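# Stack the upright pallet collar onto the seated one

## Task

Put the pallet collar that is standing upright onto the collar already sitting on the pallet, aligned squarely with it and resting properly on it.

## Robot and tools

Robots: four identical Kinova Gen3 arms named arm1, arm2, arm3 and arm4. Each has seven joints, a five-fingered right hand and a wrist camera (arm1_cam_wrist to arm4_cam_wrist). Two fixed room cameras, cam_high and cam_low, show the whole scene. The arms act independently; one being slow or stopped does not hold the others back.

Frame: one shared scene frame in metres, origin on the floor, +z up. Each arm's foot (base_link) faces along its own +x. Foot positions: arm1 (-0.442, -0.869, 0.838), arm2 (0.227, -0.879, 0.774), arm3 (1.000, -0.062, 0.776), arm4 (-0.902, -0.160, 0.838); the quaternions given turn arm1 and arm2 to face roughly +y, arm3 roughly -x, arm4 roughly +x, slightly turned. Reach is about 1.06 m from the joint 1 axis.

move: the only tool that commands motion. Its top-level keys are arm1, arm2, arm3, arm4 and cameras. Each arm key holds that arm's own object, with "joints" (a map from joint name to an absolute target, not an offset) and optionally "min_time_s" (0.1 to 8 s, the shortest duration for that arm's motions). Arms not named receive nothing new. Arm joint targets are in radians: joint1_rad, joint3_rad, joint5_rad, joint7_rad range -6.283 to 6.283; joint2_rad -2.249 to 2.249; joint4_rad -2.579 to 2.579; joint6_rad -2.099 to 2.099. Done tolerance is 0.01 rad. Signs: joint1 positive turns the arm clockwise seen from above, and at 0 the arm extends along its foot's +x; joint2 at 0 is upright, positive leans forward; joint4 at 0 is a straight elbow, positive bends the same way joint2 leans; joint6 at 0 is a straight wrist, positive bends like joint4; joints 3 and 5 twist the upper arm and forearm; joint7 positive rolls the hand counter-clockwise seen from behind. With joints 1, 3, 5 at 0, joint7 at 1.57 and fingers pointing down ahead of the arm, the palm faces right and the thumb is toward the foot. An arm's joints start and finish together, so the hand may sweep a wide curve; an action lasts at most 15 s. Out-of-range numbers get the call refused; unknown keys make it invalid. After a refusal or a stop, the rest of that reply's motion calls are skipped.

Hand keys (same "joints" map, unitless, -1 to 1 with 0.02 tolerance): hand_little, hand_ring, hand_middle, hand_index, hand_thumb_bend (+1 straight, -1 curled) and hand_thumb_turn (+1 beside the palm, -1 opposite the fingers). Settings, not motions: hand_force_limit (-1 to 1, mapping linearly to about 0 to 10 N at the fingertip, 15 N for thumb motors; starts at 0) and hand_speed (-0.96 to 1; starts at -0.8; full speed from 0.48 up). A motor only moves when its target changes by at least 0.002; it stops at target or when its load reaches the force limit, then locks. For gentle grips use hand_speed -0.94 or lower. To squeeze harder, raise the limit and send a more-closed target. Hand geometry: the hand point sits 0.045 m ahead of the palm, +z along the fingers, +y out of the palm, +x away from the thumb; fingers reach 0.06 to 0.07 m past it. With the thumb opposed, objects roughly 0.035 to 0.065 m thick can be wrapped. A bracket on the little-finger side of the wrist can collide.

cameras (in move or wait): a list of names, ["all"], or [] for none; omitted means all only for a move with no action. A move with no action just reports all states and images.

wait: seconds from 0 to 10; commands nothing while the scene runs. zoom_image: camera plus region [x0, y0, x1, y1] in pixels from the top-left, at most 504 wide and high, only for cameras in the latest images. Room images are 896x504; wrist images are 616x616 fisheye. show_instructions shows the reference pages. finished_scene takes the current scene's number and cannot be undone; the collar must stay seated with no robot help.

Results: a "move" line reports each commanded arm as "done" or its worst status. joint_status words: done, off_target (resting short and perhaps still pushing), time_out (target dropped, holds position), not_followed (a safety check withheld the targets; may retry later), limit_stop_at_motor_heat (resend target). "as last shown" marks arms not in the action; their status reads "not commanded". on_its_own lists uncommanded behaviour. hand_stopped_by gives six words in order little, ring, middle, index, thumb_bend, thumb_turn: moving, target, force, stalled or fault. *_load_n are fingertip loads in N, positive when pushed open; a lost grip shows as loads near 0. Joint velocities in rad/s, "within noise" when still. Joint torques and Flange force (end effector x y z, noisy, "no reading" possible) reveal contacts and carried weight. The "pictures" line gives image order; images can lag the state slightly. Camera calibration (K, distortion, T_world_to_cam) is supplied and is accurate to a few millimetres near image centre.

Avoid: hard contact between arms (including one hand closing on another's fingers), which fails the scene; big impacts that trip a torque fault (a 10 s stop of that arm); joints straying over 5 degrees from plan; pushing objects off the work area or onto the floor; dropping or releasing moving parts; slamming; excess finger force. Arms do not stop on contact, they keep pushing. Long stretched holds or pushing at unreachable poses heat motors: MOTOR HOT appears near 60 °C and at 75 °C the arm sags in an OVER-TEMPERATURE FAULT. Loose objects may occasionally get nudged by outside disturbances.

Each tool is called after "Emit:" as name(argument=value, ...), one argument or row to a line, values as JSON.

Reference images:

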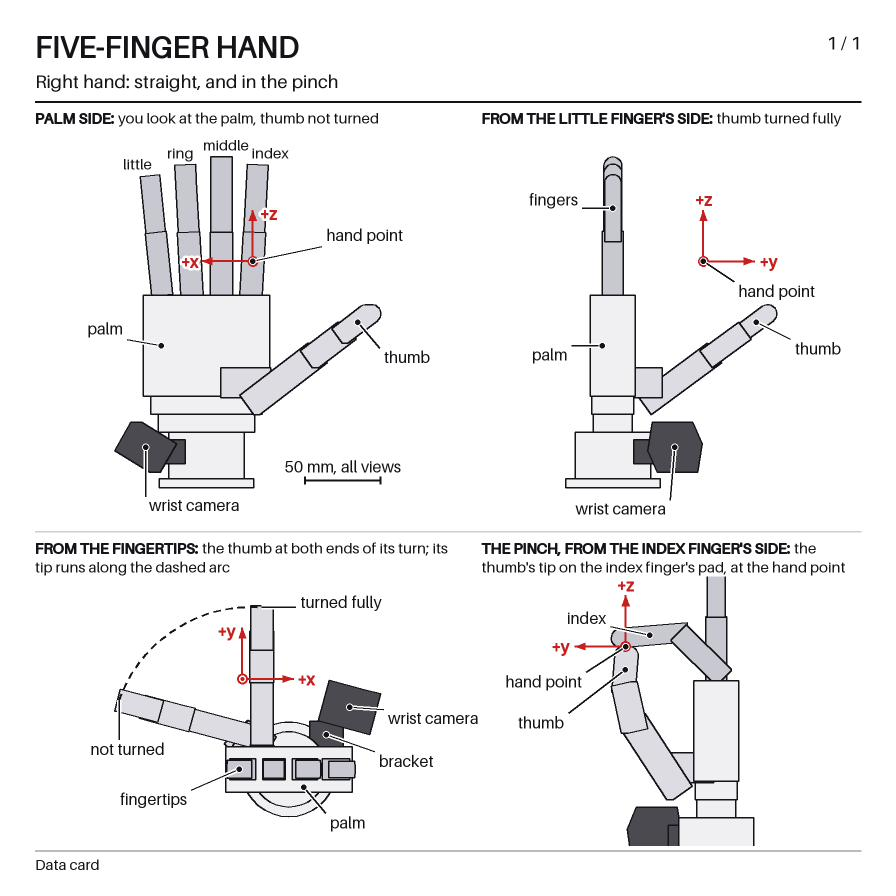

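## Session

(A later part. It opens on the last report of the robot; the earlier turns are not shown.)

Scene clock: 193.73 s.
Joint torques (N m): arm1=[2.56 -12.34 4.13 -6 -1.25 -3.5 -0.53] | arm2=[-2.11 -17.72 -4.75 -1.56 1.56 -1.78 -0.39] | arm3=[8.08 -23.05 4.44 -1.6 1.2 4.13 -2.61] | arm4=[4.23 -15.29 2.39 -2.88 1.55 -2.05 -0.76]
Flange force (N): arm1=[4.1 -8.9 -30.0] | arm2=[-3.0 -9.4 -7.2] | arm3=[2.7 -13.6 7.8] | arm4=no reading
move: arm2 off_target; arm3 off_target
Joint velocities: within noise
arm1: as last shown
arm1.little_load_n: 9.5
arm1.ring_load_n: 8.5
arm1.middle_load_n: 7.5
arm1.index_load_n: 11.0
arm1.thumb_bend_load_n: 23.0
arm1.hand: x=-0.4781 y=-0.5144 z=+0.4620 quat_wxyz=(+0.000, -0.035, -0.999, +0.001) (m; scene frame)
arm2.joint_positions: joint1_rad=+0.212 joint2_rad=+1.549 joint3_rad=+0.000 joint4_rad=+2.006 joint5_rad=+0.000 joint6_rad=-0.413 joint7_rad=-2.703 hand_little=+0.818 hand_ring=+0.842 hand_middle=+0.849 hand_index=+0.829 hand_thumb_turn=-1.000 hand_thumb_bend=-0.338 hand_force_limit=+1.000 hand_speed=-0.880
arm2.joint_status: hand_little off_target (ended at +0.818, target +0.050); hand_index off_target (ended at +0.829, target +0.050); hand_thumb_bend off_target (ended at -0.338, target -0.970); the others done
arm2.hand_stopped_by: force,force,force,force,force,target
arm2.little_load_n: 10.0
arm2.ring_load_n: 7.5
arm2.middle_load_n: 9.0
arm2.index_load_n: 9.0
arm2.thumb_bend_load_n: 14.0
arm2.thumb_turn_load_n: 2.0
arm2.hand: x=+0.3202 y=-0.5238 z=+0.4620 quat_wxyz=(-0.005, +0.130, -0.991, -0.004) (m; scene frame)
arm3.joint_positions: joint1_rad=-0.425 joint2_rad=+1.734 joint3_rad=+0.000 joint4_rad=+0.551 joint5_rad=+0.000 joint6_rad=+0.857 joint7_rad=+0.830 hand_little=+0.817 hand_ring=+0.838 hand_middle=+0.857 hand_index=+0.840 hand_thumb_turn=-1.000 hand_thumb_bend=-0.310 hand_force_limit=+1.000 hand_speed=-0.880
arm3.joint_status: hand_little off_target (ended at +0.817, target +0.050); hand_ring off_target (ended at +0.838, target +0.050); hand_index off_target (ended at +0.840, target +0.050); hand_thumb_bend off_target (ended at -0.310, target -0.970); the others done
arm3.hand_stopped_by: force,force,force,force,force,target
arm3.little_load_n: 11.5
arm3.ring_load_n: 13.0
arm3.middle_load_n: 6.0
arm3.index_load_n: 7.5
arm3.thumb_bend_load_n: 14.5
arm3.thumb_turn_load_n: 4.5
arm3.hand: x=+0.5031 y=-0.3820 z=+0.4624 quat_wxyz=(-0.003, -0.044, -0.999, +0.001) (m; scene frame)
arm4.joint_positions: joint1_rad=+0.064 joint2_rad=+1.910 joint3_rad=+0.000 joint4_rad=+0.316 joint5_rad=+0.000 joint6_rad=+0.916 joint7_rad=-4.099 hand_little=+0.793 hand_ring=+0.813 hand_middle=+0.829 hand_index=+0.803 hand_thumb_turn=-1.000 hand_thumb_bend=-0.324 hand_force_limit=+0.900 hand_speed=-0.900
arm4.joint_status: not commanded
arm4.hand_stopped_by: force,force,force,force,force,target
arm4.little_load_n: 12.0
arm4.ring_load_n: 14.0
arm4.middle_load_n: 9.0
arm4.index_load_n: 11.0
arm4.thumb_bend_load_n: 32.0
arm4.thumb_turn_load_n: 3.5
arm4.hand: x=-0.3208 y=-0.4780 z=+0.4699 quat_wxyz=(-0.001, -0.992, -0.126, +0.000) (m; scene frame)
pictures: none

Emit:
move(
  arm1={"joints":{"joint2_rad":1.6092,"joint4_rad":1.91,"joint6_rad":-0.3776},"min_time_s":3},
  arm2={"joints":{"joint2_rad":1.4754,"joint4_rad":2.0728,"joint6_rad":-0.4066},"min_time_s":3},
  arm3={"joints":{"joint2_rad":1.6502,"joint4_rad":0.6544,"joint6_rad":0.837},"min_time_s":3},
  arm4={"joints":{"joint2_rad":1.7963,"joint4_rad":0.4967,"joint6_rad":0.8486},"min_time_s":3},
  cameras=["cam_low","cam_high"],
)

Emit:
zoom_image(
  camera="cam_low",
  region=[30, 120, 270, 330],
)

Emit:
zoom_image(
  camera="cam_high",
  region=[300, 130, 620, 270],
)

Scene clock: 200.93 s.
Joint torques (N m): arm1=[1.79 -16.37 4.21 2.89 -0.86 0.11 -0.09] | arm2=[1.6 -18.8 2.83 4.39 -0.64 0.81 -0.7] | arm3=[4.16 -27.51 2.18 -5.02 0.96 2.15 -0.14] | arm4=[5.69 -42.37 5.09 -10.68 2.33 0.18 -1.23]
Flange force (N): arm1=[4.9 -3.2 1.3] | arm2=[4.8 -0.8 9.9] | arm3=[-1.3 -7.3 8.2] | arm4=no reading
move: arm1 done; arm2 done; arm3 done; arm4 done
Joint velocities: within noise
arm1.joint_positions: joint1_rad=-0.400 joint2_rad=+1.609 joint3_rad=+0.000 joint4_rad=+1.910 joint5_rad=+0.000 joint6_rad=-0.378 joint7_rad=-3.526 hand_little=+0.797 hand_ring=+0.832 hand_middle=+0.849 hand_index=+0.833 hand_thumb_turn=-1.000 hand_thumb_bend=-0.360 hand_force_limit=+0.900 hand_speed=-0.900
arm1.joint_status: all done
arm1.hand_stopped_by: force,force,force,force,force,target
arm1.little_load_n: 4.5
arm1.ring_load_n: 2.5
arm1.middle_load_n: 1.0
arm1.index_load_n: 4.5
arm1.thumb_bend_load_n: 25.5
arm1.thumb_turn_load_n: 3.0
arm1.hand: x=-0.4781 y=-0.5145 z=+0.4919 quat_wxyz=(+0.000, -0.035, -0.999, +0.001) (m; scene frame)
arm2.joint_positions: joint1_rad=+0.212 joint2_rad=+1.475 joint3_rad=+0.000 joint4_rad=+2.073 joint5_rad=+0.000 joint6_rad=-0.407 joint7_rad=-2.703 hand_little=+0.817 hand_ring=+0.841 hand_middle=+0.848 hand_index=+0.828 hand_thumb_turn=-1.000 hand_thumb_bend=-0.337 hand_force_limit=+1.000 hand_speed=-0.880
arm2.joint_status: all done
arm2.hand_stopped_by: force,force,force,force,force,target
arm2.little_load_n: 2.0
arm2.ring_load_n: 0.0
arm2.middle_load_n: 0.0
arm2.index_load_n: 1.0
arm2.thumb_bend_load_n: 14.5
arm2.thumb_turn_load_n: 1.0
arm2.hand: x=+0.3200 y=-0.5240 z=+0.4921 quat_wxyz=(-0.005, +0.130, -0.991, -0.004) (m; scene frame)
arm3.joint_positions: joint1_rad=-0.425 joint2_rad=+1.650 joint3_rad=+0.000 joint4_rad=+0.654 joint5_rad=+0.000 joint6_rad=+0.837 joint7_rad=+0.830 hand_little=+0.817 hand_ring=+0.838 hand_middle=+0.856 hand_index=+0.839 hand_thumb_turn=-1.000 hand_thumb_bend=-0.310 hand_force_limit=+1.000 hand_speed=-0.880
arm3.joint_status: all done
arm3.hand_stopped_by: force,force,force,force,force,target
arm3.little_load_n: 7.0
arm3.ring_load_n: 7.5
arm3.middle_load_n: 0.5
arm3.index_load_n: 1.0
arm3.thumb_bend_load_n: 7.0
arm3.thumb_turn_load_n: 0.0
arm3.hand: x=+0.5030 y=-0.3819 z=+0.4924 quat_wxyz=(-0.003, -0.044, -0.999, +0.001) (m; scene frame)
arm4.joint_positions: joint1_rad=+0.064 joint2_rad=+1.796 joint3_rad=+0.000 joint4_rad=+0.497 joint5_rad=+0.000 joint6_rad=+0.849 joint7_rad=-4.099 hand_little=+0.793 hand_ring=+0.814 hand_middle=+0.829 hand_index=+0.804 hand_thumb_turn=-1.000 hand_thumb_bend=-0.323 hand_force_limit=+0.900 hand_speed=-0.900
arm4.joint_status: all done
arm4.hand_stopped_by: force,force,force,force,force,target
arm4.little_load_n: 14.0
arm4.ring_load_n: 16.5
arm4.middle_load_n: 13.0
arm4.index_load_n: 13.5
arm4.thumb_bend_load_n: 38.0
arm4.thumb_turn_load_n: -2.0
arm4.hand: x=-0.3208 y=-0.4780 z=+0.4996 quat_wxyz=(-0.001, -0.992, -0.126, +0.000) (m; scene frame)
pictures: cam_high, cam_low

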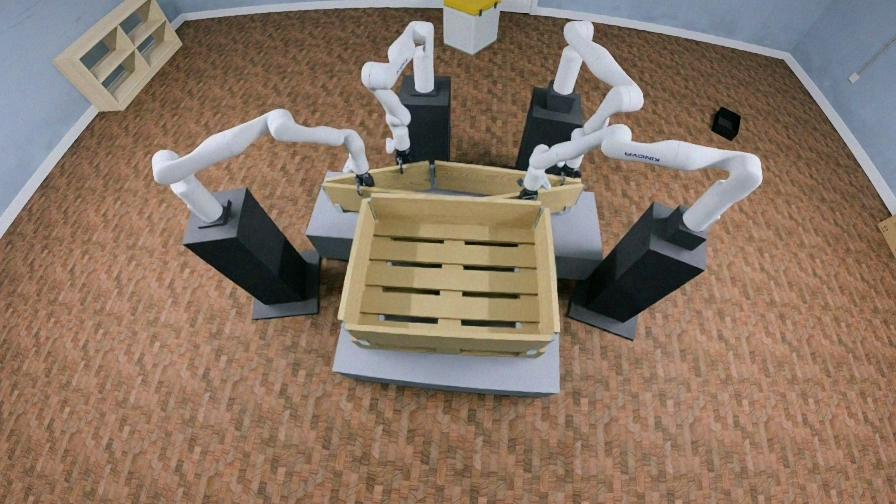

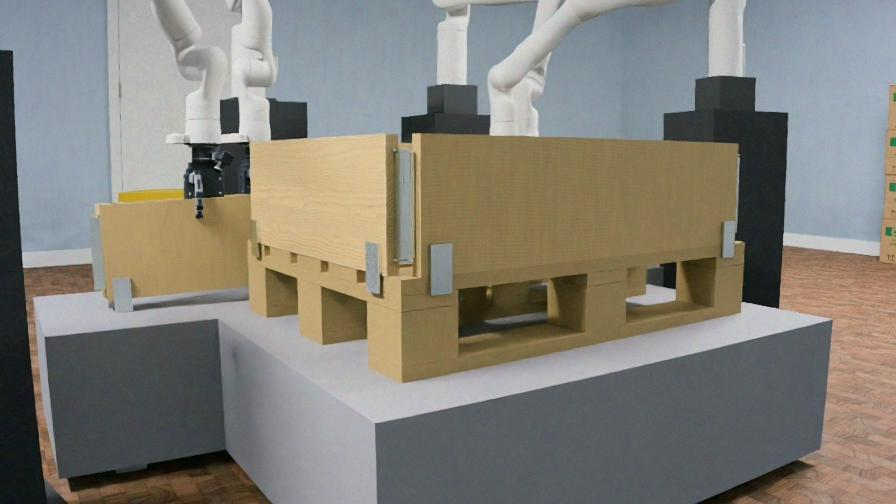

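Scaled by 2.100 from the camera's 896x504 image, which has a finer 1280x720 frame.

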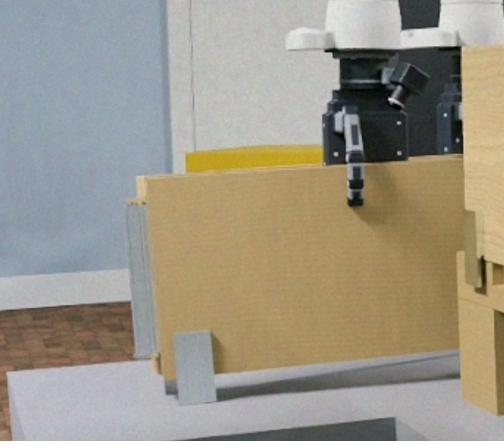

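Scaled by 1.575 from the camera's 896x504 image, which has a finer 1280x720 frame.

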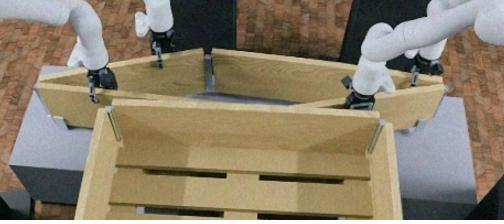

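Emit:
move(
  cameras=["arm3_cam_wrist","arm4_cam_wrist","arm2_cam_wrist"],
)

Scene clock: 202.27 s.
Joint torques (N m): arm1=[1.83 -16.36 4.24 2.87 -0.86 0.11 -0.09] | arm2=[1.57 -18.82 2.82 4.37 -0.63 0.82 -0.7] | arm3=[4.16 -27.43 2.26 -5 0.91 2.15 -0.15] | arm4=[5.64 -42.42 5.1 -10.73 2.33 0.14 -1.23]
Flange force (N): arm1=[5.0 -3.2 1.3] | arm2=[4.8 -1.0 9.9] | arm3=[-1.4 -7.2 8.0] | arm4=no reading
Joint velocities: within noise
arm1.joint_positions: joint1_rad=-0.400 joint2_rad=+1.609 joint3_rad=+0.000 joint4_rad=+1.910 joint5_rad=+0.000 joint6_rad=-0.378 joint7_rad=-3.526 hand_little=+0.797 hand_ring=+0.832 hand_middle=+0.849 hand_index=+0.833 hand_thumb_turn=-1.000 hand_thumb_bend=-0.360 hand_force_limit=+0.900 hand_speed=-0.900
arm1.joint_status: all done
arm1.hand_stopped_by: force,force,force,force,force,target
arm1.little_load_n: 4.5
arm1.ring_load_n: 2.5
arm1.middle_load_n: 1.0
arm1.index_load_n: 5.0
arm1.thumb_bend_load_n: 25.5
arm1.thumb_turn_load_n: 3.0
arm1.hand: x=-0.4781 y=-0.5145 z=+0.4919 quat_wxyz=(+0.000, -0.035, -0.999, +0.001) (m; scene frame)
arm2.joint_positions: joint1_rad=+0.212 joint2_rad=+1.475 joint3_rad=+0.000 joint4_rad=+2.073 joint5_rad=+0.000 joint6_rad=-0.407 joint7_rad=-2.703 hand_little=+0.817 hand_ring=+0.841 hand_middle=+0.848 hand_index=+0.828 hand_thumb_turn=-1.000 hand_thumb_bend=-0.337 hand_force_limit=+1.000 hand_speed=-0.880
arm2.joint_status: all done
arm2.hand_stopped_by: force,force,force,force,force,target
arm2.little_load_n: 2.0
arm2.ring_load_n: 0.5
arm2.middle_load_n: 0.0
arm2.index_load_n: 1.0
arm2.thumb_bend_load_n: 14.5
arm2.thumb_turn_load_n: 1.0
arm2.hand: x=+0.3200 y=-0.5240 z=+0.4921 quat_wxyz=(-0.005, +0.130, -0.991, -0.004) (m; scene frame)
arm3.joint_positions: joint1_rad=-0.425 joint2_rad=+1.650 joint3_rad=+0.000 joint4_rad=+0.654 joint5_rad=+0.000 joint6_rad=+0.837 joint7_rad=+0.830 hand_little=+0.817 hand_ring=+0.838 hand_middle=+0.856 hand_index=+0.839 hand_thumb_turn=-1.000 hand_thumb_bend=-0.310 hand_force_limit=+1.000 hand_speed=-0.880
arm3.joint_status: all done
arm3.hand_stopped_by: force,force,force,force,force,target
arm3.little_load_n: 7.0
arm3.ring_load_n: 7.5
arm3.middle_load_n: 0.0
arm3.index_load_n: 0.5
arm3.thumb_bend_load_n: 7.0
arm3.thumb_turn_load_n: 0.0
arm3.hand: x=+0.5030 y=-0.3819 z=+0.4925 quat_wxyz=(-0.003, -0.044, -0.999, +0.001) (m; scene frame)
arm4.joint_positions: joint1_rad=+0.064 joint2_rad=+1.796 joint3_rad=+0.000 joint4_rad=+0.497 joint5_rad=+0.000 joint6_rad=+0.849 joint7_rad=-4.099 hand_little=+0.793 hand_ring=+0.814 hand_middle=+0.829 hand_index=+0.804 hand_thumb_turn=-1.000 hand_thumb_bend=-0.323 hand_force_limit=+0.900 hand_speed=-0.900
arm4.joint_status: all done
arm4.hand_stopped_by: force,force,force,force,force,target
arm4.little_load_n: 13.5
arm4.ring_load_n: 17.0
arm4.middle_load_n: 13.0
arm4.index_load_n: 13.5
arm4.thumb_bend_load_n: 38.0
arm4.thumb_turn_load_n: -2.0
arm4.hand: x=-0.3208 y=-0.4780 z=+0.4996 quat_wxyz=(-0.001, -0.992, -0.126, +0.000) (m; scene frame)
pictures: arm2_cam_wrist, arm3_cam_wrist, arm4_cam_wrist
camera_calibration:
arm2_cam_wrist: T_world_to_cam=[[-0.469672, 0.882504, -0.024382, 0.636285], [0.758771, 0.417631, 0.499851, -0.260388], [0.451303, 0.216266, -0.865768, 0.505862], [0, 0, 0, 1]] pos_world=[0.268123, -0.562179, 0.583628]
arm3_cam_wrist: T_world_to_cam=[[-0.186729, 0.981148, -0.0498003, 0.496618], [0.823445, 0.183959, 0.536747, -0.611597], [0.53579, 0.0592185, -0.842272, 0.281577], [0, 0, 0, 1]] pos_world=[0.445483, -0.391422, 0.59017]
arm4_cam_wrist: T_world_to_cam=[[0.525459, -0.850545, 0.0215892, -0.243958], [-0.736478, -0.441991, 0.512097, -0.706303], [-0.42602, -0.284986, -0.858656, 0.270475], [0, 0, 0, 1]] pos_world=[-0.27676, -0.442595, 0.599207]

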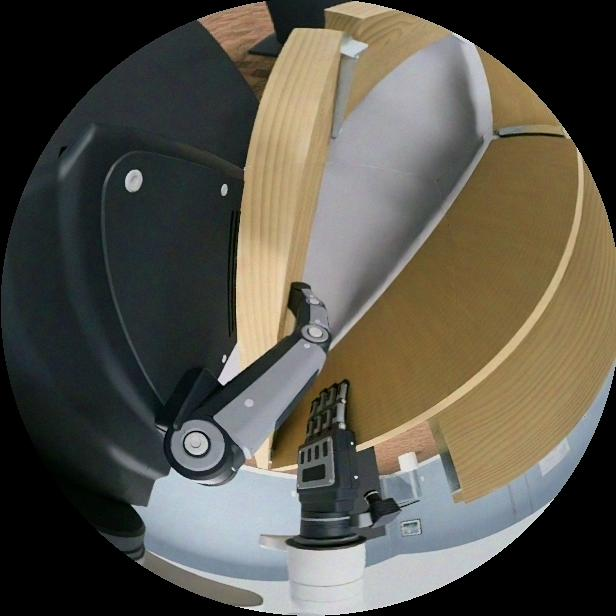

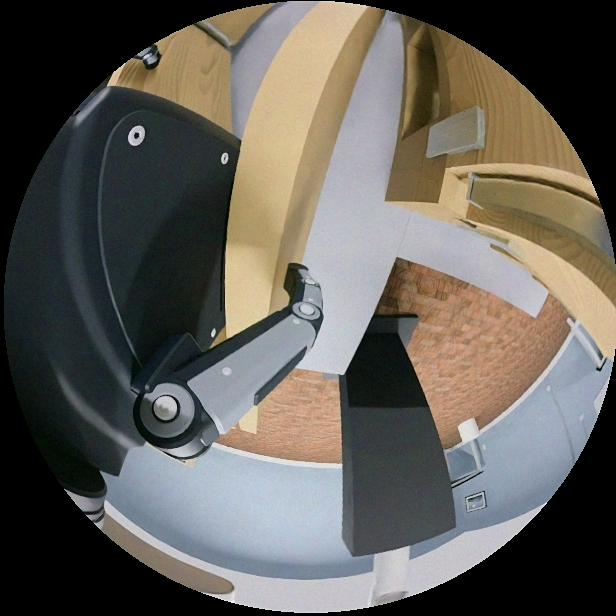

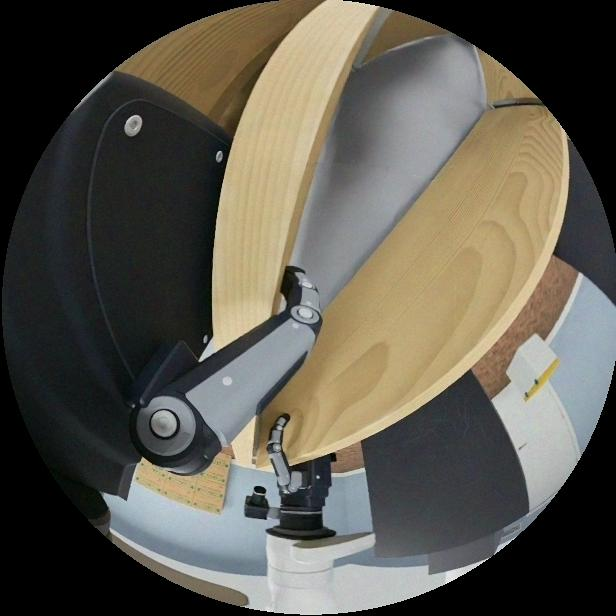

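Emit:
move(
  arm1={"joints":{"joint2_rad":1.6785,"joint4_rad":1.8332,"joint6_rad":-0.3701},"min_time_s":2},
  arm2={"joints":{"joint1_rad":0.2172,"joint2_rad":1.5515,"joint4_rad":2.0121,"joint6_rad":-0.422,"joint7_rad":-2.698},"min_time_s":2},
  arm3={"joints":{"joint1_rad":-0.4286,"joint2_rad":1.74,"joint4_rad":0.5326,"joint6_rad":0.869,"joint7_rad":0.8268},"min_time_s":2},
  arm4={"joints":{"joint2_rad":1.9103,"joint4_rad":0.3156,"joint6_rad":0.9157},"min_time_s":2},
)

Scene clock: 208.00 s.
Joint torques (N m): arm1=[2.51 -8.56 4.16 -3.96 -0.48 -1.14 0.07] | arm2=[1.99 -6.12 3.35 2.77 -0.57 2.29 -0.47] | arm3=[4.15 -11.46 0.31 -2.6 -0.13 -1.63 -0.5] | arm4=[1.23 -15.29 0.97 -7.11 0.94 -6.9 -0.36]
Flange force (N): arm1=[6.0 -9.2 -34.1] | arm2=[4.8 3.7 -24.7] | arm3=no reading | arm4=no reading
move: arm1 done; arm2 done; arm3 done; arm4 done
Joint velocities: within noise
arm1.joint_positions: joint1_rad=-0.400 joint2_rad=+1.678 joint3_rad=+0.000 joint4_rad=+1.833 joint5_rad=+0.000 joint6_rad=-0.370 joint7_rad=-3.526 hand_little=+0.797 hand_ring=+0.832 hand_middle=+0.849 hand_index=+0.833 hand_thumb_turn=-1.000 hand_thumb_bend=-0.360 hand_force_limit=+0.900 hand_speed=-0.900
arm1.joint_status: all done
arm1.hand_stopped_by: force,force,force,force,force,target
arm1.little_load_n: 4.0
arm1.ring_load_n: 3.0
arm1.middle_load_n: 2.0
arm1.index_load_n: 5.5
arm1.thumb_bend_load_n: 24.5
arm1.thumb_turn_load_n: 1.5
arm1.hand: x=-0.4781 y=-0.5145 z=+0.4620 quat_wxyz=(+0.000, -0.035, -0.999, +0.001) (m; scene frame)
arm2.joint_positions: joint1_rad=+0.217 joint2_rad=+1.552 joint3_rad=+0.000 joint4_rad=+2.012 joint5_rad=+0.000 joint6_rad=-0.422 joint7_rad=-2.698 hand_little=+0.817 hand_ring=+0.841 hand_middle=+0.848 hand_index=+0.828 hand_thumb_turn=-1.000 hand_thumb_bend=-0.337 hand_force_limit=+1.000 hand_speed=-0.880
arm2.joint_status: all done
arm2.hand_stopped_by: force,force,force,force,force,target
arm2.little_load_n: 3.0
arm2.ring_load_n: 2.0
arm2.middle_load_n: 2.5
arm2.index_load_n: 3.0
arm2.thumb_bend_load_n: 16.0
arm2.thumb_turn_load_n: 1.5
arm2.hand: x=+0.3212 y=-0.5267 z=+0.4620 quat_wxyz=(-0.005, +0.131, -0.991, -0.004) (m; scene frame)
arm3.joint_positions: joint1_rad=-0.429 joint2_rad=+1.740 joint3_rad=+0.000 joint4_rad=+0.533 joint5_rad=+0.000 joint6_rad=+0.869 joint7_rad=+0.827 hand_little=+0.816 hand_ring=+0.838 hand_middle=+0.856 hand_index=+0.839 hand_thumb_turn=-1.000 hand_thumb_bend=-0.310 hand_force_limit=+1.000 hand_speed=-0.880
arm3.joint_status: all done
arm3.hand_stopped_by: force,force,force,force,force,target
arm3.little_load_n: 1.0
arm3.ring_load_n: 1.5
arm3.middle_load_n: 0.0
arm3.index_load_n: 0.0
arm3.thumb_bend_load_n: 9.0
arm3.thumb_turn_load_n: 3.5
arm3.hand: x=+0.5030 y=-0.3850 z=+0.4625 quat_wxyz=(-0.003, -0.044, -0.999, +0.001) (m; scene frame)
arm4.joint_positions: joint1_rad=+0.064 joint2_rad=+1.910 joint3_rad=+0.000 joint4_rad=+0.316 joint5_rad=+0.000 joint6_rad=+0.916 joint7_rad=-4.099 hand_little=+0.793 hand_ring=+0.814 hand_middle=+0.829 hand_index=+0.804 hand_thumb_turn=-1.000 hand_thumb_bend=-0.323 hand_force_limit=+0.900 hand_speed=-0.900
arm4.joint_status: all done
arm4.hand_stopped_by: force,force,force,force,force,target
arm4.little_load_n: 10.5
arm4.ring_load_n: 14.5
arm4.middle_load_n: 12.0
arm4.index_load_n: 14.0
arm4.thumb_bend_load_n: 34.5
arm4.thumb_turn_load_n: 7.0
arm4.hand: x=-0.3207 y=-0.4781 z=+0.4699 quat_wxyz=(-0.001, -0.992, -0.126, +0.000) (m; scene frame)
pictures: none

Emit:
move(
  arm2={"joints":{"hand_force_limit":1.0,"hand_speed":-0.88,"hand_thumb_bend":-0.99,"hand_index":0.0,"hand_middle":0.0,"hand_ring":0.0,"hand_little":0.0}},
  arm3={"joints":{"hand_force_limit":1.0,"hand_speed":-0.88,"hand_thumb_bend":-0.99,"hand_index":0.0,"hand_middle":0.0,"hand_ring":0.0,"hand_little":0.0}},
)

Scene clock: 209.07 s.
Joint torques (N m): arm1=[2.74 -8.52 4.67 -4.5 -0.48 -1.25 0.17] | arm2=[0.94 -12.35 -0.16 -0.13 0.3 -0.61 -0.69] | arm3=[5.31 -12.68 3.21 -0.93 1.72 0.96 -0.51] | arm4=[-0.08 -14.92 0.06 -6.02 0.38 -5.89 -0.42]
Flange force (N): arm1=[6.6 -10.4 -35.6] | arm2=[2.8 -1.2 -16.7] | arm3=no reading | arm4=no reading
move: arm2 off_target; arm3 off_target
Joint velocities: within noise
arm1: as last shown
arm1.joint_positions: joint1_rad=-0.400 joint2_rad=+1.679 joint3_rad=+0.000 joint4_rad=+1.833 joint5_rad=+0.000 joint6_rad=-0.370 joint7_rad=-3.526 hand_little=+0.797 hand_ring=+0.832 hand_middle=+0.849 hand_index=+0.833 hand_thumb_turn=-1.000 hand_thumb_bend=-0.360 hand_force_limit=+0.900 hand_speed=-0.900
arm1.little_load_n: 3.5
arm1.ring_load_n: 2.5
arm1.middle_load_n: 1.5
arm1.thumb_turn_load_n: 2.0
arm2.joint_positions: joint1_rad=+0.217 joint2_rad=+1.552 joint3_rad=+0.000 joint4_rad=+2.012 joint5_rad=+0.000 joint6_rad=-0.422 joint7_rad=-2.698 hand_little=+0.787 hand_ring=+0.812 hand_middle=+0.820 hand_index=+0.799 hand_thumb_turn=-1.000 hand_thumb_bend=-0.336 hand_force_limit=+1.000 hand_speed=-0.880
arm2.joint_status: hand_little off_target (ended at +0.787, target +0.000); hand_ring off_target (ended at +0.812, target +0.000); hand_middle off_target (ended at +0.820, target +0.000); hand_index off_target (ended at +0.799, target +0.000); hand_thumb_bend off_target (ended at -0.336, target -0.990); the others done
arm2.hand_stopped_by: force,force,force,force,force,target
arm2.little_load_n: 10.5
arm2.ring_load_n: 9.5
arm2.middle_load_n: 12.0
arm2.index_load_n: 10.5
arm2.thumb_bend_load_n: 21.5
arm2.thumb_turn_load_n: 3.0
arm2.hand: x=+0.3212 y=-0.5268 z=+0.4619 quat_wxyz=(-0.005, +0.130, -0.991, -0.004) (m; scene frame)
arm3.joint_positions: joint1_rad=-0.429 joint2_rad=+1.740 joint3_rad=+0.000 joint4_rad=+0.532 joint5_rad=+0.000 joint6_rad=+0.869 joint7_rad=+0.827 hand_little=+0.787 hand_ring=+0.819 hand_middle=+0.827 hand_index=+0.809 hand_thumb_turn=-1.000 hand_thumb_bend=-0.318 hand_force_limit=+1.000 hand_speed=-0.880
arm3.joint_status: hand_little off_target (ended at +0.787, target +0.000); hand_ring off_target (ended at +0.819, target +0.000); hand_middle off_target (ended at +0.827, target +0.000); hand_index off_target (ended at +0.809, target +0.000); hand_thumb_bend off_target (ended at -0.318, target -0.990); the others done
arm3.hand_stopped_by: force,force,force,force,force,target
arm3.little_load_n: 12.5
arm3.ring_load_n: 8.0
arm3.middle_load_n: 10.0
arm3.index_load_n: 9.5
arm3.thumb_bend_load_n: 16.0
arm3.thumb_turn_load_n: 3.5
arm3.hand: x=+0.5029 y=-0.3850 z=+0.4625 quat_wxyz=(-0.003, -0.044, -0.999, +0.001) (m; scene frame)
arm4.joint_positions: joint1_rad=+0.064 joint2_rad=+1.910 joint3_rad=+0.000 joint4_rad=+0.316 joint5_rad=+0.000 joint6_rad=+0.916 joint7_rad=-4.099 hand_little=+0.793 hand_ring=+0.814 hand_middle=+0.829 hand_index=+0.804 hand_thumb_turn=-1.000 hand_thumb_bend=-0.323 hand_force_limit=+0.900 hand_speed=-0.900
arm4.joint_status: not commanded
arm4.hand_stopped_by: force,force,force,force,force,target
arm4.little_load_n: 10.0
arm4.ring_load_n: 14.0
arm4.middle_load_n: 12.0
arm4.index_load_n: 13.5
arm4.thumb_bend_load_n: 36.5
arm4.thumb_turn_load_n: 7.0
arm4.hand: x=-0.3208 y=-0.4781 z=+0.4699 quat_wxyz=(-0.001, -0.992, -0.126, +0.000) (m; scene frame)
pictures: none

Emit:
move(
  arm1={"joints":{"joint2_rad":1.6092,"joint4_rad":1.91,"joint6_rad":-0.3776},"min_time_s":3},
  arm2={"joints":{"joint2_rad":1.4782,"joint4_rad":2.0792,"joint6_rad":-0.4158},"min_time_s":3},
  arm3={"joints":{"joint2_rad":1.6558,"joint4_rad":0.6389,"joint6_rad":0.8469},"min_time_s":3},
  arm4={"joints":{"joint2_rad":1.7963,"joint4_rad":0.4967,"joint6_rad":0.8486},"min_time_s":3},
  cameras=["cam_low","arm3_cam_wrist"],
)

Emit:
zoom_image(
  camera="cam_low",
  region=[30, 120, 270, 330],
)

Scene clock: 213.80 s.
Joint torques (N m): arm1=[1.61 -17.42 3.86 3.73 -0.3 0.72 0.28] | arm2=[-0.23 -23.06 -0.67 5.81 0.66 -0.18 -0.35] | arm3=[2.55 -25.21 1.67 -1.28 0.69 5.41 -0.62] | arm4=[6.19 -32.89 5.69 -6.39 2.92 1.11 -0.94]
Flange force (N): arm1=[5.1 -4.3 5.8] | arm2=[-0.6 -1.0 23.2] | arm3=[6.4 -9.7 12.3] | arm4=no reading
move: arm1 done; arm2 done; arm3 done; arm4 done
Joint velocities: within noise
arm1.joint_positions: joint1_rad=-0.400 joint2_rad=+1.609 joint3_rad=+0.000 joint4_rad=+1.910 joint5_rad=+0.000 joint6_rad=-0.378 joint7_rad=-3.526 hand_little=+0.797 hand_ring=+0.832 hand_middle=+0.849 hand_index=+0.833 hand_thumb_turn=-1.000 hand_thumb_bend=-0.360 hand_force_limit=+0.900 hand_speed=-0.900
arm1.joint_status: all done
arm1.hand_stopped_by: force,force,force,force,force,target
arm1.little_load_n: 1.0
arm1.ring_load_n: 0.0
arm1.middle_load_n: 0.0
arm1.index_load_n: 2.5
arm1.thumb_bend_load_n: 27.0
arm1.thumb_turn_load_n: 1.5
arm1.hand: x=-0.4781 y=-0.5145 z=+0.4919 quat_wxyz=(+0.000, -0.035, -0.999, +0.001) (m; scene frame)
arm2.joint_positions: joint1_rad=+0.217 joint2_rad=+1.478 joint3_rad=+0.000 joint4_rad=+2.079 joint5_rad=+0.000 joint6_rad=-0.416 joint7_rad=-2.698 hand_little=+0.787 hand_ring=+0.812 hand_middle=+0.820 hand_index=+0.799 hand_thumb_turn=-1.000 hand_thumb_bend=-0.335 hand_force_limit=+1.000 hand_speed=-0.880
arm2.joint_status: all done
arm2.hand_stopped_by: force,force,force,force,force,target
arm2.little_load_n: 6.5
arm2.ring_load_n: 6.0
arm2.middle_load_n: 8.0
arm2.index_load_n: 7.5
arm2.thumb_bend_load_n: 23.0
arm2.thumb_turn_load_n: 2.5
arm2.hand: x=+0.3209 y=-0.5269 z=+0.4920 quat_wxyz=(-0.005, +0.131, -0.991, -0.004) (m; scene frame)
arm3.joint_positions: joint1_rad=-0.429 joint2_rad=+1.656 joint3_rad=+0.000 joint4_rad=+0.639 joint5_rad=+0.000 joint6_rad=+0.847 joint7_rad=+0.827 hand_little=+0.787 hand_ring=+0.819 hand_middle=+0.827 hand_index=+0.810 hand_thumb_turn=-1.000 hand_thumb_bend=-0.318 hand_force_limit=+1.000 hand_speed=-0.880
arm3.joint_status: all done
arm3.hand_stopped_by: force,force,force,force,force,target
arm3.little_load_n: 13.5
arm3.ring_load_n: 9.5
arm3.middle_load_n: 11.5
arm3.index_load_n: 11.5
arm3.thumb_bend_load_n: 16.0
arm3.thumb_turn_load_n: 1.5
arm3.hand: x=+0.5028 y=-0.3849 z=+0.4924 quat_wxyz=(-0.003, -0.044, -0.999, +0.001) (m; scene frame)
arm4.joint_positions: joint1_rad=+0.064 joint2_rad=+1.796 joint3_rad=+0.000 joint4_rad=+0.497 joint5_rad=+0.000 joint6_rad=+0.849 joint7_rad=-4.099 hand_little=+0.793 hand_ring=+0.814 hand_middle=+0.829 hand_index=+0.804 hand_thumb_turn=-1.000 hand_thumb_bend=-0.323 hand_force_limit=+0.900 hand_speed=-0.900
arm4.joint_status: all done
arm4.hand_stopped_by: force,force,force,force,force,target
arm4.little_load_n: 12.0
arm4.ring_load_n: 16.5
arm4.middle_load_n: 13.5
arm4.index_load_n: 15.0
arm4.thumb_bend_load_n: 36.0
arm4.thumb_turn_load_n: 4.5
arm4.hand: x=-0.3208 y=-0.4780 z=+0.4996 quat_wxyz=(-0.001, -0.992, -0.126, +0.000) (m; scene frame)
pictures: arm3_cam_wrist, cam_low
camera_calibration:
arm3_cam_wrist: T_world_to_cam=[[-0.186593, 0.981172, -0.0498372, 0.499593], [0.823444, 0.183862, 0.536782, -0.61092], [0.535838, 0.0591217, -0.842248, 0.281794], [0, 0, 0, 1]] pos_world=[0.445283, -0.394522, 0.59017]

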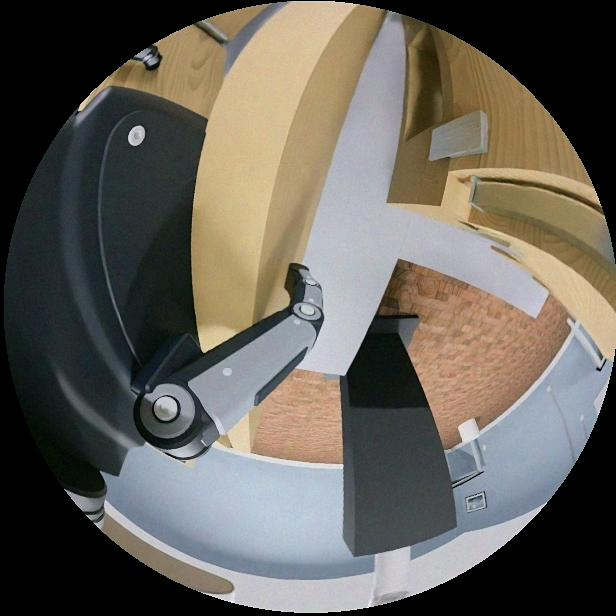

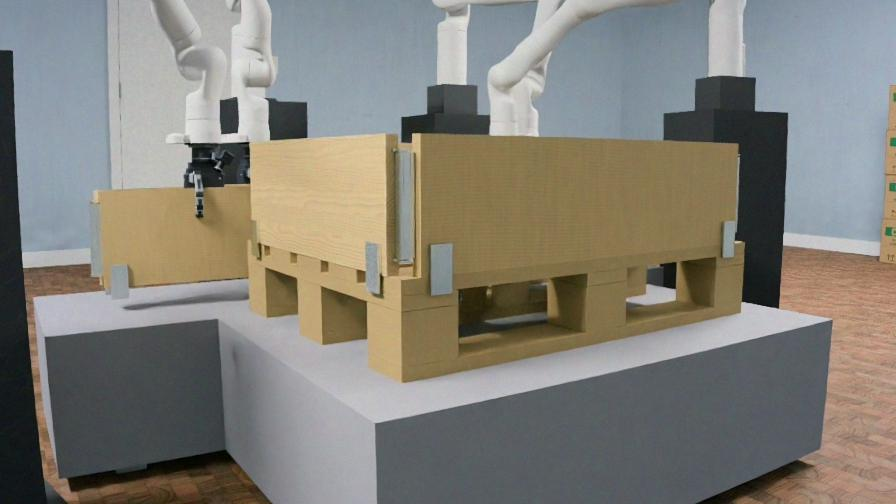

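Scaled by 2.100 from the camera's 896x504 image, which has a finer 1280x720 frame.

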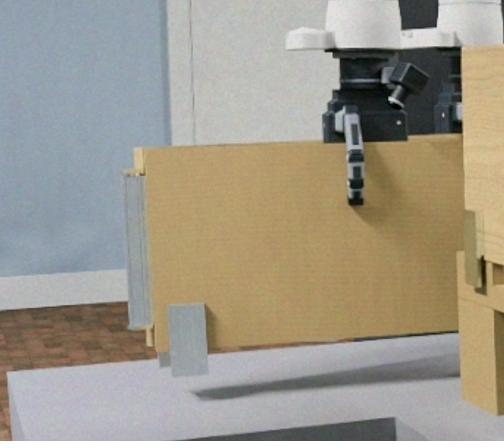

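Emit:
move(
  arm1={"joints":{"hand_force_limit":0.9,"hand_speed":-0.9,"hand_index":0.0,"hand_middle":0.0,"hand_ring":0.0,"hand_little":0.0}},
)

Emit:
move(
  arm1={"joints":{"joint2_rad":1.5137,"joint4_rad":2.0042,"joint6_rad":-0.3763},"min_time_s":3},
  arm2={"joints":{"joint2_rad":1.3757,"joint4_rad":2.1604,"joint6_rad":-0.3945},"min_time_s":3},
  arm3={"joints":{"joint2_rad":1.5566,"joint4_rad":0.745,"joint6_rad":0.84},"min_time_s":3},
  arm4={"joints":{"joint2_rad":1.6782,"joint4_rad":0.6539,"joint6_rad":0.8095},"min_time_s":3},
  cameras=["cam_low","cam_high"],
)

Scene clock: 216.50 s.
Joint torques (N m): arm1=[2.08 -21.62 4.14 1.96 -1.22 -1.76 -0.48] | arm2=[0.31 -21.54 0.58 4.94 0.24 -0.02 -0.48] | arm3=[3.77 -29.78 1.61 -3.9 0.36 4.24 -0.87] | arm4=[6.92 -30.77 6.47 -6.5 3.4 -0.01 -0.99]
Flange force (N): arm1=[4.2 -3.8 11.6] | arm2=[1.3 -1.4 17.6] | arm3=[3.9 -9.6 16.8] | arm4=no reading
move: arm1 off_target
Joint velocities: within noise
arm1.joint_positions: joint1_rad=-0.400 joint2_rad=+1.609 joint3_rad=+0.000 joint4_rad=+1.910 joint5_rad=+0.000 joint6_rad=-0.378 joint7_rad=-3.526 hand_little=+0.759 hand_ring=+0.798 hand_middle=+0.816 hand_index=+0.808 hand_thumb_turn=-1.000 hand_thumb_bend=-0.358 hand_force_limit=+0.900 hand_speed=-0.900
arm1.joint_status: hand_little off_target (ended at +0.759, target +0.000); hand_ring off_target (ended at +0.798, target +0.000); hand_middle off_target (ended at +0.816, target +0.000); hand_index off_target (ended at +0.808, target +0.000); the others done
arm1.hand_stopped_by: force,force,force,force,force,target
arm1.little_load_n: 10.0
arm1.ring_load_n: 9.0
arm1.middle_load_n: 9.5
arm1.index_load_n: 7.0
arm1.thumb_bend_load_n: 32.0
arm1.thumb_turn_load_n: 3.5
arm1.hand: x=-0.4781 y=-0.5145 z=+0.4919 quat_wxyz=(+0.000, -0.035, -0.999, +0.001) (m; scene frame)
arm2, arm3: as last shown
arm2.little_load_n: 7.0
arm2.ring_load_n: 5.0
arm2.middle_load_n: 6.0
arm2.index_load_n: 5.5
arm2.thumb_bend_load_n: 21.0
arm3.little_load_n: 10.0
arm3.ring_load_n: 5.0
arm3.middle_load_n: 6.5
arm3.index_load_n: 6.5
arm3.thumb_bend_load_n: 17.5
arm3.thumb_turn_load_n: 1.0
arm3.hand: x=+0.5029 y=-0.3849 z=+0.4924 quat_wxyz=(-0.003, -0.044, -0.999, +0.001) (m; scene frame)
arm4.joint_positions: joint1_rad=+0.064 joint2_rad=+1.796 joint3_rad=+0.000 joint4_rad=+0.497 joint5_rad=+0.000 joint6_rad=+0.849 joint7_rad=-4.099 hand_little=+0.793 hand_ring=+0.814 hand_middle=+0.829 hand_index=+0.804 hand_thumb_turn=-1.000 hand_thumb_bend=-0.323 hand_force_limit=+0.900 hand_speed=-0.900
arm4.joint_status: not commanded
arm4.hand_stopped_by: force,force,force,force,force,target
arm4.little_load_n: 13.5
arm4.ring_load_n: 18.0
arm4.middle_load_n: 16.0
arm4.index_load_n: 17.0
arm4.thumb_bend_load_n: 38.5
arm4.thumb_turn_load_n: 4.0
arm4.hand: x=-0.3207 y=-0.4780 z=+0.4997 quat_wxyz=(-0.001, -0.992, -0.126, +0.000) (m; scene frame)
pictures: none

Scene clock: 219.80 s.
Joint torques (N m): arm1=[2.81 -22.23 5.58 1.86 -1.47 -1.96 -0.48] | arm2=[-0.32 -21.29 -0.57 5.09 0.55 0.18 -0.39] | arm3=[4.29 -30.58 2.41 -4.06 0.73 4.12 -0.71] | arm4=[7.33 -30.52 7.31 -6.28 3.37 -0.36 -0.94]
Flange force (N): arm1=[6.5 -4.9 13.0] | arm2=[-0.6 -1.8 18.5] | arm3=[3.1 -10.2 17.1] | arm4=[17.4 0.9 14.1]
move: arm1 done; arm2 done; arm3 done; arm4 done
Joint velocities: within noise
arm1.joint_positions: joint1_rad=-0.400 joint2_rad=+1.514 joint3_rad=+0.000 joint4_rad=+2.004 joint5_rad=+0.000 joint6_rad=-0.376 joint7_rad=-3.526 hand_little=+0.759 hand_ring=+0.798 hand_middle=+0.816 hand_index=+0.808 hand_thumb_turn=-1.000 hand_thumb_bend=-0.358 hand_force_limit=+0.900 hand_speed=-0.900
arm1.joint_status: all done
arm1.hand_stopped_by: force,force,force,force,force,target
arm1.little_load_n: 10.5
arm1.ring_load_n: 9.0
arm1.middle_load_n: 10.0
arm1.index_load_n: 7.0
arm1.thumb_bend_load_n: 31.5
arm1.thumb_turn_load_n: 4.0
arm1.hand: x=-0.4781 y=-0.5144 z=+0.5319 quat_wxyz=(+0.000, -0.035, -0.999, +0.001) (m; scene frame)
arm2.joint_positions: joint1_rad=+0.217 joint2_rad=+1.376 joint3_rad=+0.000 joint4_rad=+2.160 joint5_rad=+0.000 joint6_rad=-0.395 joint7_rad=-2.698 hand_little=+0.787 hand_ring=+0.812 hand_middle=+0.820 hand_index=+0.799 hand_thumb_turn=-1.000 hand_thumb_bend=-0.335 hand_force_limit=+1.000 hand_speed=-0.880
arm2.joint_status: all done
arm2.hand_stopped_by: force,force,force,force,force,target
arm2.little_load_n: 6.5
arm2.ring_load_n: 5.0
arm2.middle_load_n: 6.0
arm2.index_load_n: 6.0
arm2.thumb_bend_load_n: 21.0
arm2.thumb_turn_load_n: 2.5
arm2.hand: x=+0.3206 y=-0.5273 z=+0.5320 quat_wxyz=(-0.005, +0.131, -0.991, -0.004) (m; scene frame)
arm3.joint_positions: joint1_rad=-0.429 joint2_rad=+1.557 joint3_rad=+0.000 joint4_rad=+0.745 joint5_rad=+0.000 joint6_rad=+0.840 joint7_rad=+0.827 hand_little=+0.787 hand_ring=+0.819 hand_middle=+0.827 hand_index=+0.810 hand_thumb_turn=-1.000 hand_thumb_bend=-0.318 hand_force_limit=+1.000 hand_speed=-0.880
arm3.joint_status: all done
arm3.hand_stopped_by: force,force,force,force,force,target
arm3.little_load_n: 9.5
arm3.ring_load_n: 5.0
arm3.middle_load_n: 6.5
arm3.index_load_n: 7.0
arm3.thumb_bend_load_n: 17.0
arm3.thumb_turn_load_n: 1.5
arm3.hand: x=+0.5026 y=-0.3848 z=+0.5325 quat_wxyz=(-0.003, -0.044, -0.999, +0.001) (m; scene frame)
arm4.joint_positions: joint1_rad=+0.064 joint2_rad=+1.678 joint3_rad=+0.000 joint4_rad=+0.654 joint5_rad=+0.000 joint6_rad=+0.809 joint7_rad=-4.099 hand_little=+0.793 hand_ring=+0.814 hand_middle=+0.829 hand_index=+0.804 hand_thumb_turn=-1.000 hand_thumb_bend=-0.323 hand_force_limit=+0.900 hand_speed=-0.900
arm4.joint_status: all done
arm4.hand_stopped_by: force,force,force,force,force,target
arm4.little_load_n: 13.0
arm4.ring_load_n: 18.0
arm4.middle_load_n: 16.0
arm4.index_load_n: 16.5
arm4.thumb_bend_load_n: 38.0
arm4.thumb_turn_load_n: 4.0
arm4.hand: x=-0.3208 y=-0.4779 z=+0.5396 quat_wxyz=(-0.001, -0.992, -0.126, +0.000) (m; scene frame)
pictures: cam_high, cam_low

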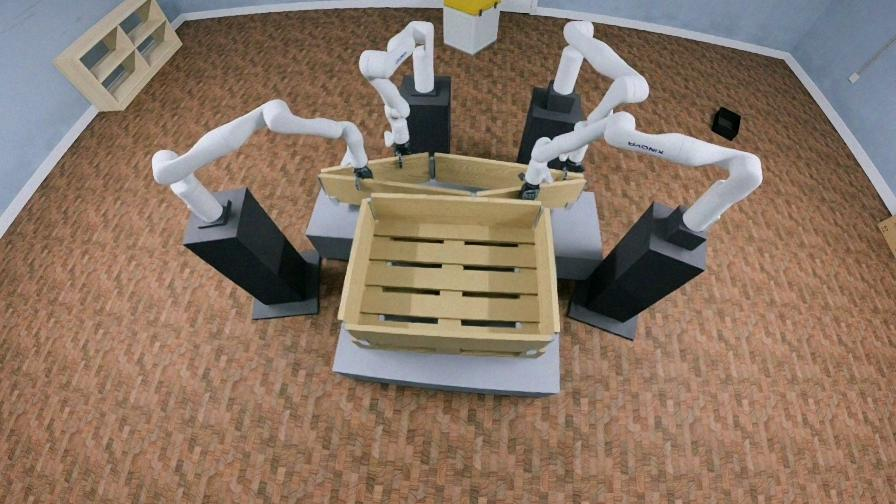

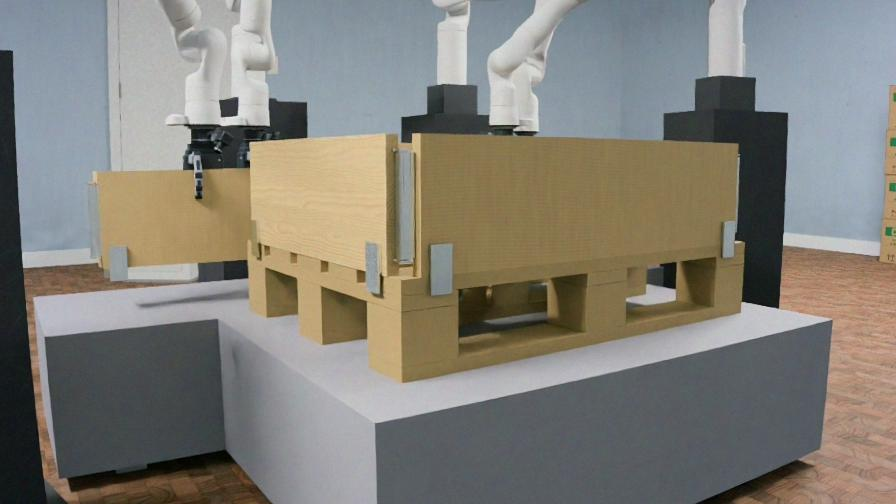

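Emit:
move(
  arm1={"joints":{"joint2_rad":1.3882,"joint4_rad":2.1083,"joint6_rad":-0.3549},"min_time_s":2.5},
  arm2={"joints":{"joint2_rad":1.2382,"joint4_rad":2.2466,"joint6_rad":-0.3432},"min_time_s":2.5},
  arm3={"joints":{"joint2_rad":1.4461,"joint4_rad":0.84,"joint6_rad":0.8555},"min_time_s":2.5},
  arm4={"joints":{"joint2_rad":1.5531,"joint4_rad":0.7892,"joint6_rad":0.7993},"min_time_s":2.5},
)

Emit:
move(
  arm1={"joints":{"joint2_rad":1.2255,"joint4_rad":2.211,"joint6_rad":-0.2949},"min_time_s":2.8},
  arm2={"joints":{"joint2_rad":1.0573,"joint4_rad":2.3237,"joint6_rad":-0.2394},"min_time_s":2.8},
  arm3={"joints":{"joint2_rad":1.3276,"joint4_rad":0.913,"joint6_rad":0.901},"min_time_s":2.8},
  arm4={"joints":{"joint2_rad":1.4217,"joint4_rad":0.8996,"joint6_rad":0.8203},"min_time_s":2.8},
  cameras=["cam_low"],
)

Scene clock: 223.57 s.
Joint torques (N m): arm1=[3.3 -22.02 6.56 1.03 -1.56 -2.15 -0.43] | arm2=[-1.05 -21.14 -1.71 5.2 0.82 0.47 -0.3] | arm3=[5.41 -31.15 3.72 -4.96 1.39 3.57 -0.46] | arm4=[7.11 -33.25 7.77 -8.45 3.42 -1.42 -0.85]
Flange force (N): arm1=[7.9 -6.4 11.8] | arm2=[-3.1 -2.0 20.8] | arm3=[0.1 -10.4 16.1] | arm4=[12.2 -2.8 13.4]
move: arm1 done; arm2 done; arm3 done; arm4 done
Joint velocities: within noise
arm1.joint_positions: joint1_rad=-0.400 joint2_rad=+1.388 joint3_rad=+0.000 joint4_rad=+2.108 joint5_rad=+0.000 joint6_rad=-0.355 joint7_rad=-3.526 hand_little=+0.759 hand_ring=+0.798 hand_middle=+0.816 hand_index=+0.808 hand_thumb_turn=-1.000 hand_thumb_bend=-0.358 hand_force_limit=+0.900 hand_speed=-0.900
arm1.joint_status: all done
arm1.hand_stopped_by: force,force,force,force,force,target
arm1.little_load_n: 10.0
arm1.ring_load_n: 9.0
arm1.middle_load_n: 10.0
arm1.index_load_n: 7.5
arm1.thumb_bend_load_n: 31.5
arm1.thumb_turn_load_n: 3.5
arm1.hand: x=-0.4781 y=-0.5144 z=+0.5819 quat_wxyz=(+0.000, -0.035, -0.999, +0.001) (m; scene frame)
arm2.joint_positions: joint1_rad=+0.217 joint2_rad=+1.238 joint3_rad=+0.000 joint4_rad=+2.247 joint5_rad=+0.000 joint6_rad=-0.343 joint7_rad=-2.698 hand_little=+0.787 hand_ring=+0.812 hand_middle=+0.820 hand_index=+0.799 hand_thumb_turn=-1.000 hand_thumb_bend=-0.335 hand_force_limit=+1.000 hand_speed=-0.880
arm2.joint_status: all done
arm2.hand_stopped_by: force,force,force,force,force,target
arm2.little_load_n: 6.5
arm2.ring_load_n: 5.0
arm2.middle_load_n: 6.5
arm2.index_load_n: 6.0
arm2.thumb_bend_load_n: 21.0
arm2.thumb_turn_load_n: 2.5
arm2.hand: x=+0.3201 y=-0.5279 z=+0.5820 quat_wxyz=(-0.005, +0.131, -0.991, -0.004) (m; scene frame)
arm3.joint_positions: joint1_rad=-0.429 joint2_rad=+1.446 joint3_rad=+0.000 joint4_rad=+0.840 joint5_rad=+0.000 joint6_rad=+0.855 joint7_rad=+0.827 hand_little=+0.787 hand_ring=+0.819 hand_middle=+0.827 hand_index=+0.810 hand_thumb_turn=-1.000 hand_thumb_bend=-0.318 hand_force_limit=+1.000 hand_speed=-0.880
arm3.joint_status: all done
arm3.hand_stopped_by: force,force,force,force,force,target
arm3.little_load_n: 9.5
arm3.ring_load_n: 5.0
arm3.middle_load_n: 7.0
arm3.index_load_n: 7.5
arm3.thumb_bend_load_n: 16.5
arm3.thumb_turn_load_n: 2.0
arm3.hand: x=+0.5023 y=-0.3847 z=+0.5825 quat_wxyz=(-0.003, -0.044, -0.999, +0.001) (m; scene frame)
arm4.joint_positions: joint1_rad=+0.064 joint2_rad=+1.553 joint3_rad=+0.000 joint4_rad=+0.789 joint5_rad=+0.000 joint6_rad=+0.799 joint7_rad=-4.099 hand_little=+0.793 hand_ring=+0.814 hand_middle=+0.829 hand_index=+0.804 hand_thumb_turn=-1.000 hand_thumb_bend=-0.323 hand_force_limit=+0.900 hand_speed=-0.900
arm4.joint_status: all done
arm4.hand_stopped_by: force,force,force,force,force,target
arm4.little_load_n: 13.5
arm4.ring_load_n: 18.0
arm4.middle_load_n: 16.0
arm4.index_load_n: 17.5
arm4.thumb_bend_load_n: 37.5
arm4.thumb_turn_load_n: 4.5
arm4.hand: x=-0.3207 y=-0.4778 z=+0.5898 quat_wxyz=(-0.001, -0.992, -0.126, +0.000) (m; scene frame)
pictures: none

Scene clock: 226.67 s.
Joint torques (N m): arm1=[3.68 -22.78 7.17 0.09 -1.53 -2.38 -0.41] | arm2=[-1.98 -19.77 -3.14 4.66 0.97 0.97 -0.18] | arm3=[6.63 -32.84 5.2 -6.32 2.25 3.34 -0.3] | arm4=[6.71 -33.55 7.63 -10.79 3.41 -3.04 -0.68]
Flange force (N): arm1=[8.8 -7.9 14.7] | arm2=[-6.4 -2.0 20.6] | arm3=[-2.3 -11.1 17.7] | arm4=[6.5 -6.8 9.1]
move: arm1 done; arm2 done; arm3 done; arm4 done
Joint velocities: within noise
arm1.joint_positions: joint1_rad=-0.400 joint2_rad=+1.226 joint3_rad=+0.000 joint4_rad=+2.211 joint5_rad=+0.000 joint6_rad=-0.295 joint7_rad=-3.526 hand_little=+0.759 hand_ring=+0.798 hand_middle=+0.816 hand_index=+0.808 hand_thumb_turn=-1.000 hand_thumb_bend=-0.358 hand_force_limit=+0.900 hand_speed=-0.900
arm1.joint_status: all done
arm1.hand_stopped_by: force,force,force,force,force,target
arm1.little_load_n: 10.0
arm1.ring_load_n: 9.0
arm1.middle_load_n: 10.0
arm1.index_load_n: 7.5
arm1.thumb_bend_load_n: 31.5
arm1.thumb_turn_load_n: 3.5
arm1.hand: x=-0.4781 y=-0.5143 z=+0.6419 quat_wxyz=(+0.000, -0.035, -0.999, +0.001) (m; scene frame)
arm2.joint_positions: joint1_rad=+0.217 joint2_rad=+1.057 joint3_rad=+0.000 joint4_rad=+2.324 joint5_rad=+0.000 joint6_rad=-0.239 joint7_rad=-2.698 hand_little=+0.787 hand_ring=+0.812 hand_middle=+0.820 hand_index=+0.799 hand_thumb_turn=-1.000 hand_thumb_bend=-0.335 hand_force_limit=+1.000 hand_speed=-0.880
arm2.joint_status: all done
arm2.hand_stopped_by: force,force,force,force,force,target
arm2.little_load_n: 6.5
arm2.ring_load_n: 5.0
arm2.middle_load_n: 6.0
arm2.index_load_n: 6.0
arm2.thumb_bend_load_n: 21.0
arm2.thumb_turn_load_n: 2.5
arm2.hand: x=+0.3196 y=-0.5284 z=+0.6420 quat_wxyz=(-0.005, +0.131, -0.991, -0.004) (m; scene frame)
arm3.joint_positions: joint1_rad=-0.429 joint2_rad=+1.328 joint3_rad=+0.000 joint4_rad=+0.913 joint5_rad=+0.000 joint6_rad=+0.901 joint7_rad=+0.827 hand_little=+0.787 hand_ring=+0.819 hand_middle=+0.827 hand_index=+0.810 hand_thumb_turn=-1.000 hand_thumb_bend=-0.318 hand_force_limit=+1.000 hand_speed=-0.880
arm3.joint_status: all done
arm3.hand_stopped_by: force,force,force,force,force,target
arm3.little_load_n: 9.5
arm3.ring_load_n: 5.5
arm3.middle_load_n: 8.0
arm3.index_load_n: 9.0
arm3.thumb_bend_load_n: 16.0
arm3.thumb_turn_load_n: 2.0
arm3.hand: x=+0.5020 y=-0.3846 z=+0.6425 quat_wxyz=(-0.003, -0.044, -0.999, +0.001) (m; scene frame)
arm4.joint_positions: joint1_rad=+0.064 joint2_rad=+1.422 joint3_rad=+0.000 joint4_rad=+0.900 joint5_rad=+0.000 joint6_rad=+0.820 joint7_rad=-4.099 hand_little=+0.793 hand_ring=+0.814 hand_middle=+0.829 hand_index=+0.804 hand_thumb_turn=-1.000 hand_thumb_bend=-0.323 hand_force_limit=+0.900 hand_speed=-0.900
arm4.joint_status: all done
arm4.hand_stopped_by: force,force,force,force,force,target
arm4.little_load_n: 13.5
arm4.ring_load_n: 18.5
arm4.middle_load_n: 16.5
arm4.index_load_n: 17.5
arm4.thumb_bend_load_n: 36.5
arm4.thumb_turn_load_n: 5.0
arm4.hand: x=-0.3208 y=-0.4777 z=+0.6496 quat_wxyz=(-0.001, -0.992, -0.126, +0.000) (m; scene frame)
pictures: cam_low

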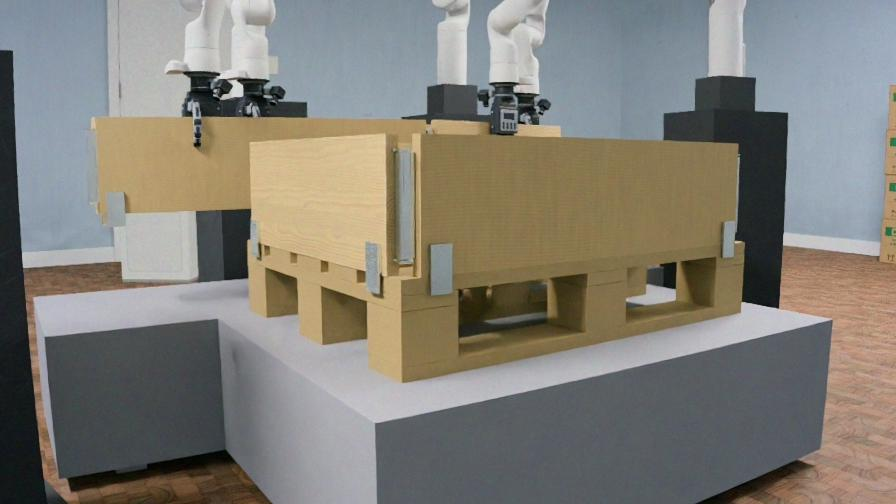

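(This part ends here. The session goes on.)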